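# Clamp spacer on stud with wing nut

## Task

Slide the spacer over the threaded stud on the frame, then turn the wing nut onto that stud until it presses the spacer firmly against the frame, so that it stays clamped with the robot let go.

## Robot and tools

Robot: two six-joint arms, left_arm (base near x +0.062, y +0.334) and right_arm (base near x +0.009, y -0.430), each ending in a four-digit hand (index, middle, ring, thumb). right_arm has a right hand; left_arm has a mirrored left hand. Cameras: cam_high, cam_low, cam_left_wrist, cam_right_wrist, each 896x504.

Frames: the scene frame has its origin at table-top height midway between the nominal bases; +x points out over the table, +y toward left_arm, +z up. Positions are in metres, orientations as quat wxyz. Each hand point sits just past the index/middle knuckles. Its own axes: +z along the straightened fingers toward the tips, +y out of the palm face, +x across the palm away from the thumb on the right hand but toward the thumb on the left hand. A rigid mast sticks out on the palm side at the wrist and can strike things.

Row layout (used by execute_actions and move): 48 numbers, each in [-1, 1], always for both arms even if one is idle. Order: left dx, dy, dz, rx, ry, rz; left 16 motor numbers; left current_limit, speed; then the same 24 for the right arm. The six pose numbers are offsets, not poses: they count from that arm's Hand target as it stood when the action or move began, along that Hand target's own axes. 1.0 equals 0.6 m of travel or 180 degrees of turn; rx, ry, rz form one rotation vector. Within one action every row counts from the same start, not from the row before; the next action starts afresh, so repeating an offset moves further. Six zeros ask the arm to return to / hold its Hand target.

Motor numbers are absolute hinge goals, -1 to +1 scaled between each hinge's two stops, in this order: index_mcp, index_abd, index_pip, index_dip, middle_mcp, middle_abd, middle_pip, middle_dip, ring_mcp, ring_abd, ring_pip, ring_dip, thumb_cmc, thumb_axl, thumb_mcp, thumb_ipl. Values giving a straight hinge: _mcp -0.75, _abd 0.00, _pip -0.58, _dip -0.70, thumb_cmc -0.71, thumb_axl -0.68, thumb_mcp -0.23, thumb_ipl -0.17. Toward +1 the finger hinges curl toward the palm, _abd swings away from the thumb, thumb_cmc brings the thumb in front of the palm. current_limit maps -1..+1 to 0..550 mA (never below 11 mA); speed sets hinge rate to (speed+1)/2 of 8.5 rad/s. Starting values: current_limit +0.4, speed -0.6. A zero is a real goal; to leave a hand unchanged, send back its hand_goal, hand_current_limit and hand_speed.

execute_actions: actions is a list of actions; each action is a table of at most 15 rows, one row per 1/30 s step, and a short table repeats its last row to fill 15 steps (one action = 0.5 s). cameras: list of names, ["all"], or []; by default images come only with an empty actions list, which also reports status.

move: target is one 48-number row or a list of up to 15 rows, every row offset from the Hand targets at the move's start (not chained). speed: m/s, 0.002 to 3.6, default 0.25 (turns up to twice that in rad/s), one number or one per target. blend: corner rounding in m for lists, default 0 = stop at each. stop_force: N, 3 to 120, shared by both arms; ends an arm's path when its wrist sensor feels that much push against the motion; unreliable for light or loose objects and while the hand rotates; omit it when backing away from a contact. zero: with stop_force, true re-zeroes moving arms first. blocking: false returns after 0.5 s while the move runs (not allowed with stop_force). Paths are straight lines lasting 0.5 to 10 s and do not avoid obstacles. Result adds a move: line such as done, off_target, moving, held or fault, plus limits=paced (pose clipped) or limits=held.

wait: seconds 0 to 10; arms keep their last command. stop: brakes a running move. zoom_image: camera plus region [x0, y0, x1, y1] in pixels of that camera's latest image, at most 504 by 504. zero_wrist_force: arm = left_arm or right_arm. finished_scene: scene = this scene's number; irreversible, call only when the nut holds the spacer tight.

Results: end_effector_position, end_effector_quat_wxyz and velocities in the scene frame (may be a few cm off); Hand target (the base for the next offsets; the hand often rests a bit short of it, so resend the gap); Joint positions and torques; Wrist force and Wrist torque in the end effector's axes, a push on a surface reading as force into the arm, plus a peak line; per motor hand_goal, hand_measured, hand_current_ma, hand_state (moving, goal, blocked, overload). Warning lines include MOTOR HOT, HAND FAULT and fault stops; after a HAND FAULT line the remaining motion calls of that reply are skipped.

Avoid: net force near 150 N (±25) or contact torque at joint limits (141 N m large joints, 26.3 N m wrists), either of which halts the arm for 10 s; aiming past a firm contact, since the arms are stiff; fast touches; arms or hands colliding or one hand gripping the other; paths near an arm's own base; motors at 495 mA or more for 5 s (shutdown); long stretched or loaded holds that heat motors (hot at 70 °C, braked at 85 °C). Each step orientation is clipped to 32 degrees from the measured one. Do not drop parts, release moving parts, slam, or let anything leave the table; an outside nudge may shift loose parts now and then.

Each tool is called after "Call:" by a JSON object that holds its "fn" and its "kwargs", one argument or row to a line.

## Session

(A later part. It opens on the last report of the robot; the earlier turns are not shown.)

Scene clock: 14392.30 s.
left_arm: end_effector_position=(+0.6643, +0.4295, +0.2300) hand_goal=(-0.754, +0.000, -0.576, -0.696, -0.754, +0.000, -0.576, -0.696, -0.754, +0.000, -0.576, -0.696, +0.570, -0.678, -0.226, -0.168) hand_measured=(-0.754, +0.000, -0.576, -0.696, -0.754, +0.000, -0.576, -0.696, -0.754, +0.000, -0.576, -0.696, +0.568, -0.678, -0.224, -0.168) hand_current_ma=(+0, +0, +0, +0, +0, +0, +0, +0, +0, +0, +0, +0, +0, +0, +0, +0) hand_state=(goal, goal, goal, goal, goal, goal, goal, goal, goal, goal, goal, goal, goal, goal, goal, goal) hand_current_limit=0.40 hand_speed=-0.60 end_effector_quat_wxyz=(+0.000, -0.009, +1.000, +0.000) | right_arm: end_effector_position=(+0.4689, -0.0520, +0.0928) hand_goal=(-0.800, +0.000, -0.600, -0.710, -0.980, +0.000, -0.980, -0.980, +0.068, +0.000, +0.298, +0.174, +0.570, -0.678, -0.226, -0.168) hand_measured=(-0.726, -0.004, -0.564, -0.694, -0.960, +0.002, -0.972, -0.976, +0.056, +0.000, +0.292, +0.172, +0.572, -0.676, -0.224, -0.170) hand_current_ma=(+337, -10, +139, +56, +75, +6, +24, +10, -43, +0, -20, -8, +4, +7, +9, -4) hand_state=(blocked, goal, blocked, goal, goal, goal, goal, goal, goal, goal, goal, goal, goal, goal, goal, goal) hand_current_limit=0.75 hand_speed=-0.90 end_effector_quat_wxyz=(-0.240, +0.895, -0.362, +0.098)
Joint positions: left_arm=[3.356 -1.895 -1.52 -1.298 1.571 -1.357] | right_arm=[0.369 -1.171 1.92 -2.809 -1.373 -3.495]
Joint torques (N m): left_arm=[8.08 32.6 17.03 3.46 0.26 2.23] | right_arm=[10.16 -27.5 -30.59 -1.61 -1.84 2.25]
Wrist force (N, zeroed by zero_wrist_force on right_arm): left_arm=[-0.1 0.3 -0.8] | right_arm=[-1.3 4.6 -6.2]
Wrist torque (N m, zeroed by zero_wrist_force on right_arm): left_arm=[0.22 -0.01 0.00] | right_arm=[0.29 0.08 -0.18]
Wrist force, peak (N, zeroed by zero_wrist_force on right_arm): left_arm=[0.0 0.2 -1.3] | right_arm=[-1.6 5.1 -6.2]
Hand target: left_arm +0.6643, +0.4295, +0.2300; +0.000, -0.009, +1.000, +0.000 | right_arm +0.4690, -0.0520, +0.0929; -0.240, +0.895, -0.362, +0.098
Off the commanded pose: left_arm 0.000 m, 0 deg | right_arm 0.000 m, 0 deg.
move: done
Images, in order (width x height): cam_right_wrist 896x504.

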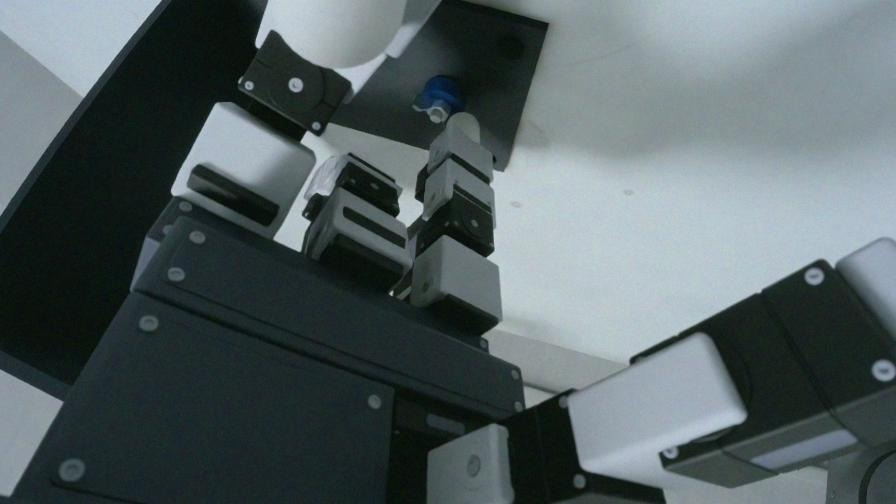

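Call:
{"fn": "move", "kwargs": {
  "target": [0,0,0,0,0,0,-0.754,0,-0.576,-0.696,-0.754,0,-0.576,-0.696,-0.754,0,-0.576,-0.696,0.571,-0.678,-0.226,-0.168,0.4,-0.6,0,-0.0025,0.0008,0,0,0,-0.8,0,-0.6,-0.71,-0.98,0,-0.98,-0.98,0.068,0,0.299,0.174,0.571,-0.678,-0.226,-0.168,0.75,-0.9],
  "speed": 0.02,
  "cameras": []
}}

Call:
{"fn": "move", "kwargs": {
  "target": [0,0,0,0,0,0,-0.754,0,-0.576,-0.696,-0.754,0,-0.576,-0.696,-0.754,0,-0.576,-0.696,0.571,-0.678,-0.226,-0.168,0.4,-0.6,0,-0.0025,0.0008,0,0,0,-0.8,0,-0.6,-0.71,-0.98,0,-0.98,-0.98,0.068,0,0.299,0.174,0.571,-0.678,-0.226,-0.168,0.75,-0.9],
  "speed": 0.02,
  "cameras": ["cam_right_wrist"]
}}

Call:
{"fn": "zoom_image", "kwargs": {
  "camera": "cam_right_wrist",
  "region": [386, 40, 496, 150]
}}

Scene clock: 14417.17 s.
left_arm: end_effector_position=(+0.6643, +0.4295, +0.2300) hand_goal=(-0.754, +0.000, -0.576, -0.696, -0.754, +0.000, -0.576, -0.696, -0.754, +0.000, -0.576, -0.696, +0.570, -0.678, -0.226, -0.168) hand_measured=(-0.754, +0.000, -0.576, -0.696, -0.754, +0.000, -0.576, -0.696, -0.754, +0.000, -0.576, -0.696, +0.568, -0.678, -0.224, -0.168) hand_current_ma=(+0, +0, +0, +0, +0, +0, +0, +0, +0, +0, +0, +0, +0, +0, +0, +0) hand_state=(goal, goal, goal, goal, goal, goal, goal, goal, goal, goal, goal, goal, goal, goal, goal, goal) hand_current_limit=0.40 hand_speed=-0.60 end_effector_quat_wxyz=(+0.000, -0.009, +1.000, +0.000) | right_arm: end_effector_position=(+0.4700, -0.0509, +0.0932) hand_goal=(-0.800, +0.000, -0.600, -0.710, -0.980, +0.000, -0.980, -0.980, +0.068, +0.000, +0.298, +0.174, +0.570, -0.678, -0.226, -0.168) hand_measured=(-0.718, -0.004, -0.560, -0.692, -0.960, +0.002, -0.972, -0.976, +0.056, +0.000, +0.292, +0.172, +0.572, -0.676, -0.224, -0.170) hand_current_ma=(+372, -12, +156, +64, +75, +6, +24, +10, -43, +0, -20, -8, +4, +7, +9, -4) hand_state=(blocked, goal, blocked, goal, goal, goal, goal, goal, goal, goal, goal, goal, goal, goal, goal, goal) hand_current_limit=0.75 hand_speed=-0.90 end_effector_quat_wxyz=(-0.240, +0.895, -0.362, +0.098)
Joint positions: left_arm=[3.356 -1.895 -1.52 -1.298 1.571 -1.357] | right_arm=[0.37 -1.169 1.915 -2.806 -1.374 -3.494]
Joint torques (N m): left_arm=[8.61 31.78 17.15 3.59 0.27 2.22] | right_arm=[10.55 -27.53 -30.75 -1.44 -1.81 2.16]
Wrist force (N, zeroed by zero_wrist_force on right_arm): left_arm=[-0.2 0.3 -0.9] | right_arm=[-1.3 5.0 -6.1]
Wrist torque (N m, zeroed by zero_wrist_force on right_arm): left_arm=[0.23 -0.01 0.01] | right_arm=[0.29 0.05 -0.19]
Wrist force, peak (N, zeroed by zero_wrist_force on right_arm): left_arm=[-0.1 0.6 -1.3] | right_arm=[-1.3 4.9 -6.7]
Hand target: left_arm +0.6643, +0.4295, +0.2300; +0.000, -0.009, +1.000, +0.000 | right_arm +0.4700, -0.0509, +0.0932; -0.240, +0.895, -0.362, +0.098
Off the commanded pose: left_arm 0.000 m, 0 deg | right_arm 0.000 m, 0 deg.
move: done
No camera images: "cameras" was empty.

Scene clock: 14417.87 s.
left_arm: end_effector_position=(+0.6643, +0.4295, +0.2300) hand_goal=(-0.754, +0.000, -0.576, -0.696, -0.754, +0.000, -0.576, -0.696, -0.754, +0.000, -0.576, -0.696, +0.570, -0.678, -0.226, -0.168) hand_measured=(-0.754, +0.000, -0.576, -0.696, -0.754, +0.000, -0.576, -0.696, -0.754, +0.000, -0.576, -0.696, +0.568, -0.678, -0.224, -0.168) hand_current_ma=(+0, +0, +0, +0, +0, +0, +0, +0, +0, +0, +0, +0, +0, +0, +0, +0) hand_state=(goal, goal, goal, goal, goal, goal, goal, goal, goal, goal, goal, goal, goal, goal, goal, goal) hand_current_limit=0.40 hand_speed=-0.60 end_effector_quat_wxyz=(+0.000, -0.009, +1.000, +0.000) | right_arm: end_effector_position=(+0.4710, -0.0498, +0.0935) hand_goal=(-0.800, +0.000, -0.600, -0.710, -0.980, +0.000, -0.980, -0.980, +0.068, +0.000, +0.298, +0.174, +0.570, -0.678, -0.226, -0.168) hand_measured=(-0.712, -0.006, -0.556, -0.690, -0.960, +0.002, -0.972, -0.976, +0.056, +0.000, +0.292, +0.172, +0.572, -0.676, -0.224, -0.170) hand_current_ma=(+407, -14, +172, +72, +75, +6, +24, +10, -43, +0, -20, -8, +4, +7, +9, -4) hand_state=(blocked, goal, blocked, goal, goal, goal, goal, goal, goal, goal, goal, goal, goal, goal, goal, goal) hand_current_limit=0.75 hand_speed=-0.90 end_effector_quat_wxyz=(-0.240, +0.895, -0.362, +0.098)
Joint positions: left_arm=[3.356 -1.895 -1.52 -1.298 1.571 -1.357] | right_arm=[0.371 -1.167 1.91 -2.804 -1.374 -3.493]
Joint torques (N m): left_arm=[7.95 32.46 17.24 3.68 0.14 2.3] | right_arm=[10.31 -27.3 -30.8 -1.62 -1.77 2.08]
Wrist force (N, zeroed by zero_wrist_force on right_arm): left_arm=[-0.1 0.2 -0.8] | right_arm=[-1.2 5.1 -6.9]
Wrist torque (N m, zeroed by zero_wrist_force on right_arm): left_arm=[0.20 -0.01 0.01] | right_arm=[0.30 0.01 -0.17]
Wrist force, peak (N, zeroed by zero_wrist_force on right_arm): left_arm=[0.0 0.3 -1.3] | right_arm=[-1.5 5.3 -6.8]
Hand target: left_arm +0.6643, +0.4295, +0.2300; +0.000, -0.009, +1.000, +0.000 | right_arm +0.4711, -0.0497, +0.0936; -0.240, +0.895, -0.362, +0.098
Off the commanded pose: left_arm 0.000 m, 0 deg | right_arm 0.000 m, 0 deg.
move: done
Images, in order (width x height): cam_right_wrist 896x504.

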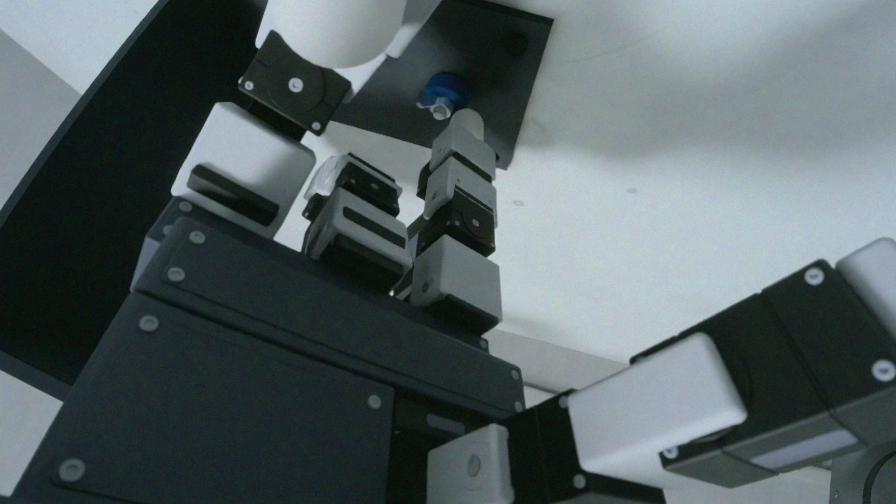

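Scaled by 4.582.

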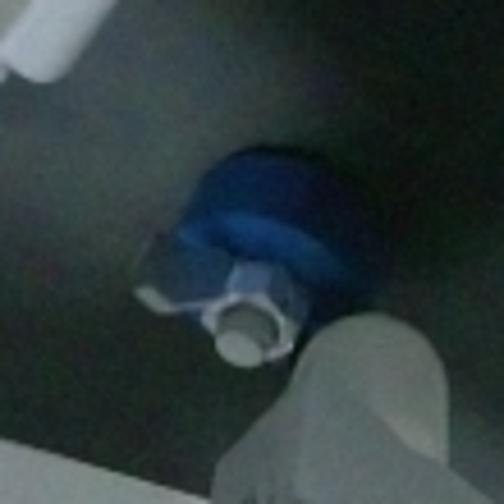

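Call:
{"fn": "move", "kwargs": {
  "target": [
    [0,0,0,0,0,0,-0.754,0,-0.576,-0.696,-0.754,0,-0.576,-0.696,-0.754,0,-0.576,-0.696,0.571,-0.678,-0.226,-0.168,0.4,-0.6,0,0.01732,-0.01,0,0,0,-0.8,0,-0.6,-0.71,-0.98,0,-0.98,-0.98,0.068,0,0.299,0.174,0.571,-0.678,-0.226,-0.168,0.75,-0.9],
    [0,0,0,0,0,0,-0.754,0,-0.576,-0.696,-0.754,0,-0.576,-0.696,-0.754,0,-0.576,-0.696,0.571,-0.678,-0.226,-0.168,0.4,-0.6,0,-0.0327,-0.0966,0,0,0,-0.754,0,-0.576,-0.696,-0.98,0,-0.98,-0.98,0.068,0,0.299,0.174,0.571,-0.678,-0.226,-0.168,0.4,-0.6]
  ],
  "speed": [0.04,0.15],
  "blend": [0,0],
  "cameras": ["all"]
}}

Call:
{"fn": "zoom_image", "kwargs": {
  "camera": "cam_right_wrist",
  "region": [370, 80, 480, 190]
}}

Call:
{"fn": "zoom_image", "kwargs": {
  "camera": "cam_low",
  "region": [454, 290, 494, 330]
}}

Scene clock: 14435.03 s.
left_arm: end_effector_position=(+0.6643, +0.4295, +0.2300) hand_goal=(-0.754, +0.000, -0.576, -0.696, -0.754, +0.000, -0.576, -0.696, -0.754, +0.000, -0.576, -0.696, +0.570, -0.678, -0.226, -0.168) hand_measured=(-0.754, +0.000, -0.576, -0.696, -0.754, +0.000, -0.576, -0.696, -0.754, +0.000, -0.576, -0.696, +0.568, -0.678, -0.224, -0.168) hand_current_ma=(+0, +0, +0, +0, +0, +0, +0, +0, +0, +0, +0, +0, +0, +0, +0, +0) hand_state=(goal, goal, goal, goal, goal, goal, goal, goal, goal, goal, goal, goal, goal, goal, goal, goal) hand_current_limit=0.40 hand_speed=-0.60 end_effector_quat_wxyz=(+0.000, -0.009, +1.000, +0.000) | right_arm: end_effector_position=(+0.4627, -0.0584, +0.1536) hand_goal=(-0.754, +0.000, -0.576, -0.696, -0.980, +0.000, -0.980, -0.980, +0.068, +0.000, +0.298, +0.174, +0.570, -0.678, -0.226, -0.168) hand_measured=(-0.750, -0.002, -0.576, -0.698, -0.960, +0.002, -0.972, -0.976, +0.056, +0.000, +0.292, +0.172, +0.572, -0.676, -0.224, -0.170) hand_current_ma=(+15, -7, -2, -7, +75, +6, +24, +10, -43, +0, -20, -8, +4, +7, +9, -4) hand_state=(goal, goal, goal, goal, goal, goal, goal, goal, goal, goal, goal, goal, goal, goal, goal, goal) hand_current_limit=0.40 hand_speed=-0.60 end_effector_quat_wxyz=(-0.240, +0.895, -0.362, +0.098)
Joint positions: left_arm=[3.356 -1.895 -1.52 -1.298 1.571 -1.357] | right_arm=[0.362 -1.284 1.886 -2.661 -1.37 -3.501]
Joint torques (N m): left_arm=[8.75 32.22 17.16 3.6 0.17 2.28] | right_arm=[-10.72 -38.61 -30.9 -0.88 2.63 -2.17]
Wrist force (N, zeroed by zero_wrist_force on right_arm): left_arm=[-0.2 0.3 -1.1] | right_arm=[-0.6 1.9 -2.0]
Wrist torque (N m, zeroed by zero_wrist_force on right_arm): left_arm=[0.24 0.00 0.00] | right_arm=[0.32 0.18 0.04]
Wrist force, peak (N, zeroed by zero_wrist_force on right_arm): left_arm=[0.0 0.6 -1.3] | right_arm=[-1.5 5.3 -7.3]
Hand target: left_arm +0.6643, +0.4295, +0.2300; +0.000, -0.009, +1.000, +0.000 | right_arm +0.4627, -0.0584, +0.1536; -0.240, +0.895, -0.362, +0.098
Off the commanded pose: left_arm 0.000 m, 0 deg | right_arm 0.000 m, 0 deg.
move: done

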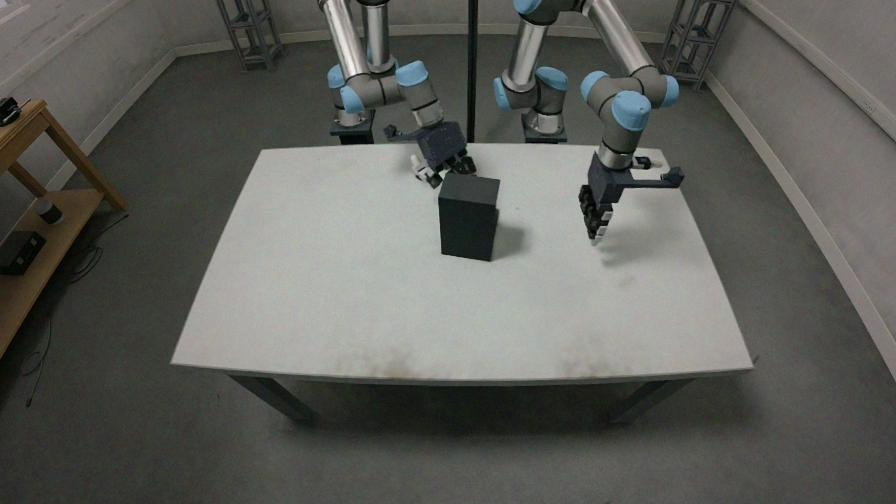

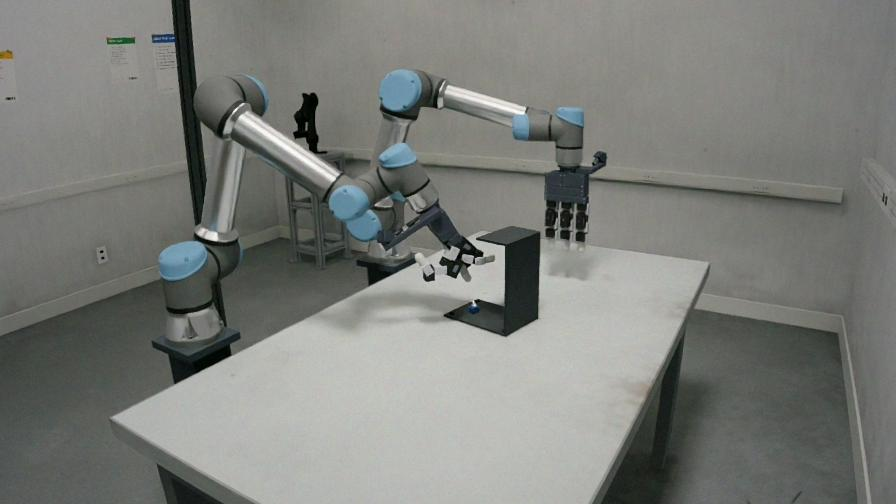

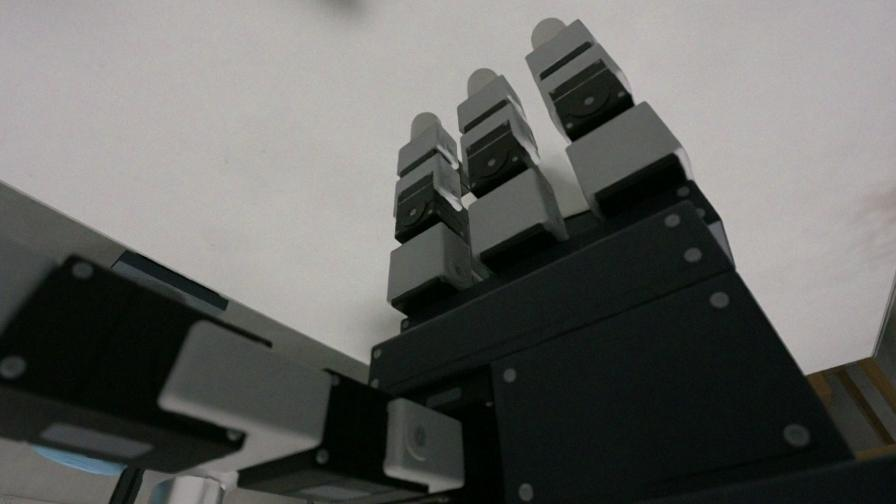

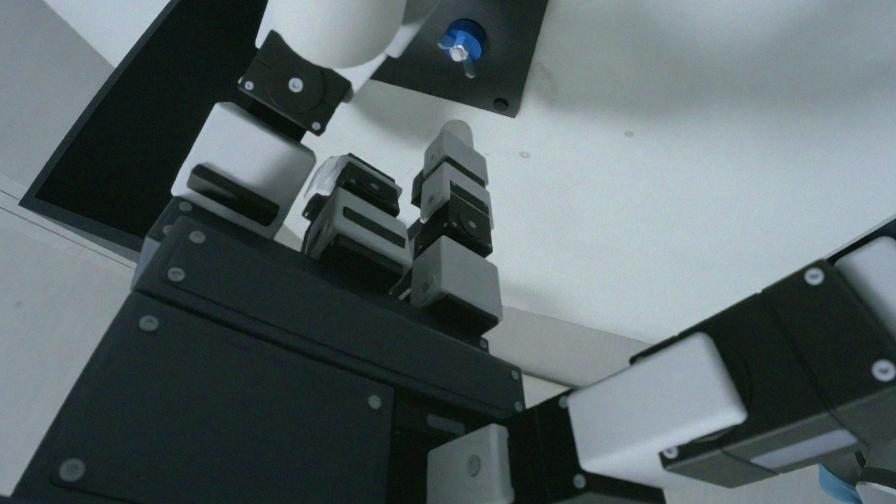

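Scaled by 4.582.

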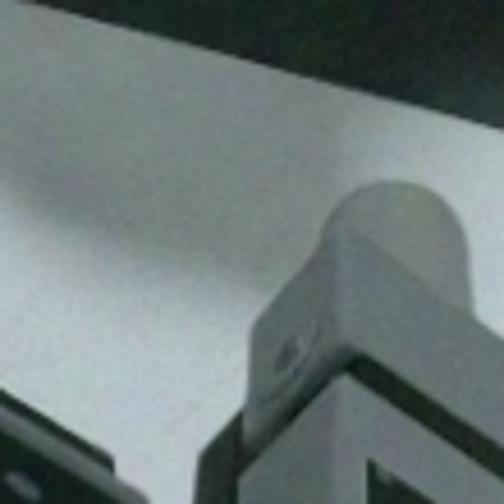

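Scaled by 12.600.

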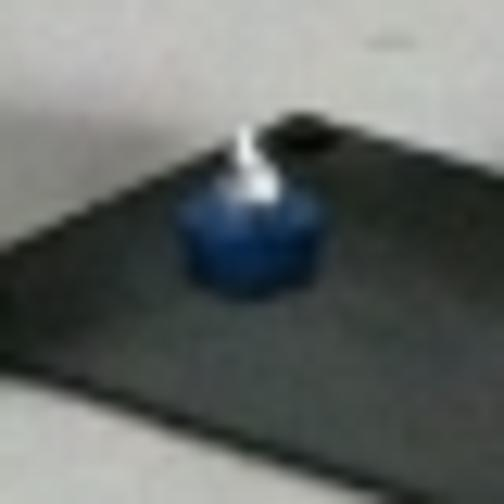

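Call:
{"fn": "zoom_image", "kwargs": {
  "camera": "cam_right_wrist",
  "region": [430, 0, 500, 90]
}}

Scaled by 5.600.

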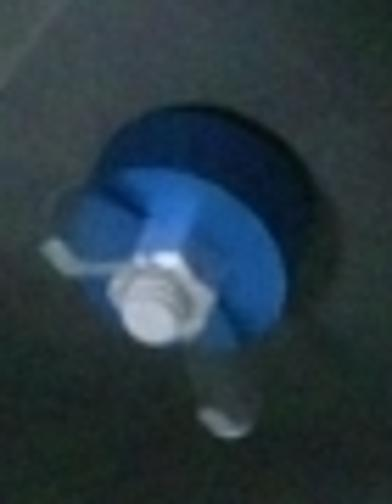

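Call:
{"fn": "finished_scene", "kwargs": {
  "scene": 1
}}

The scene is finished: the task was done.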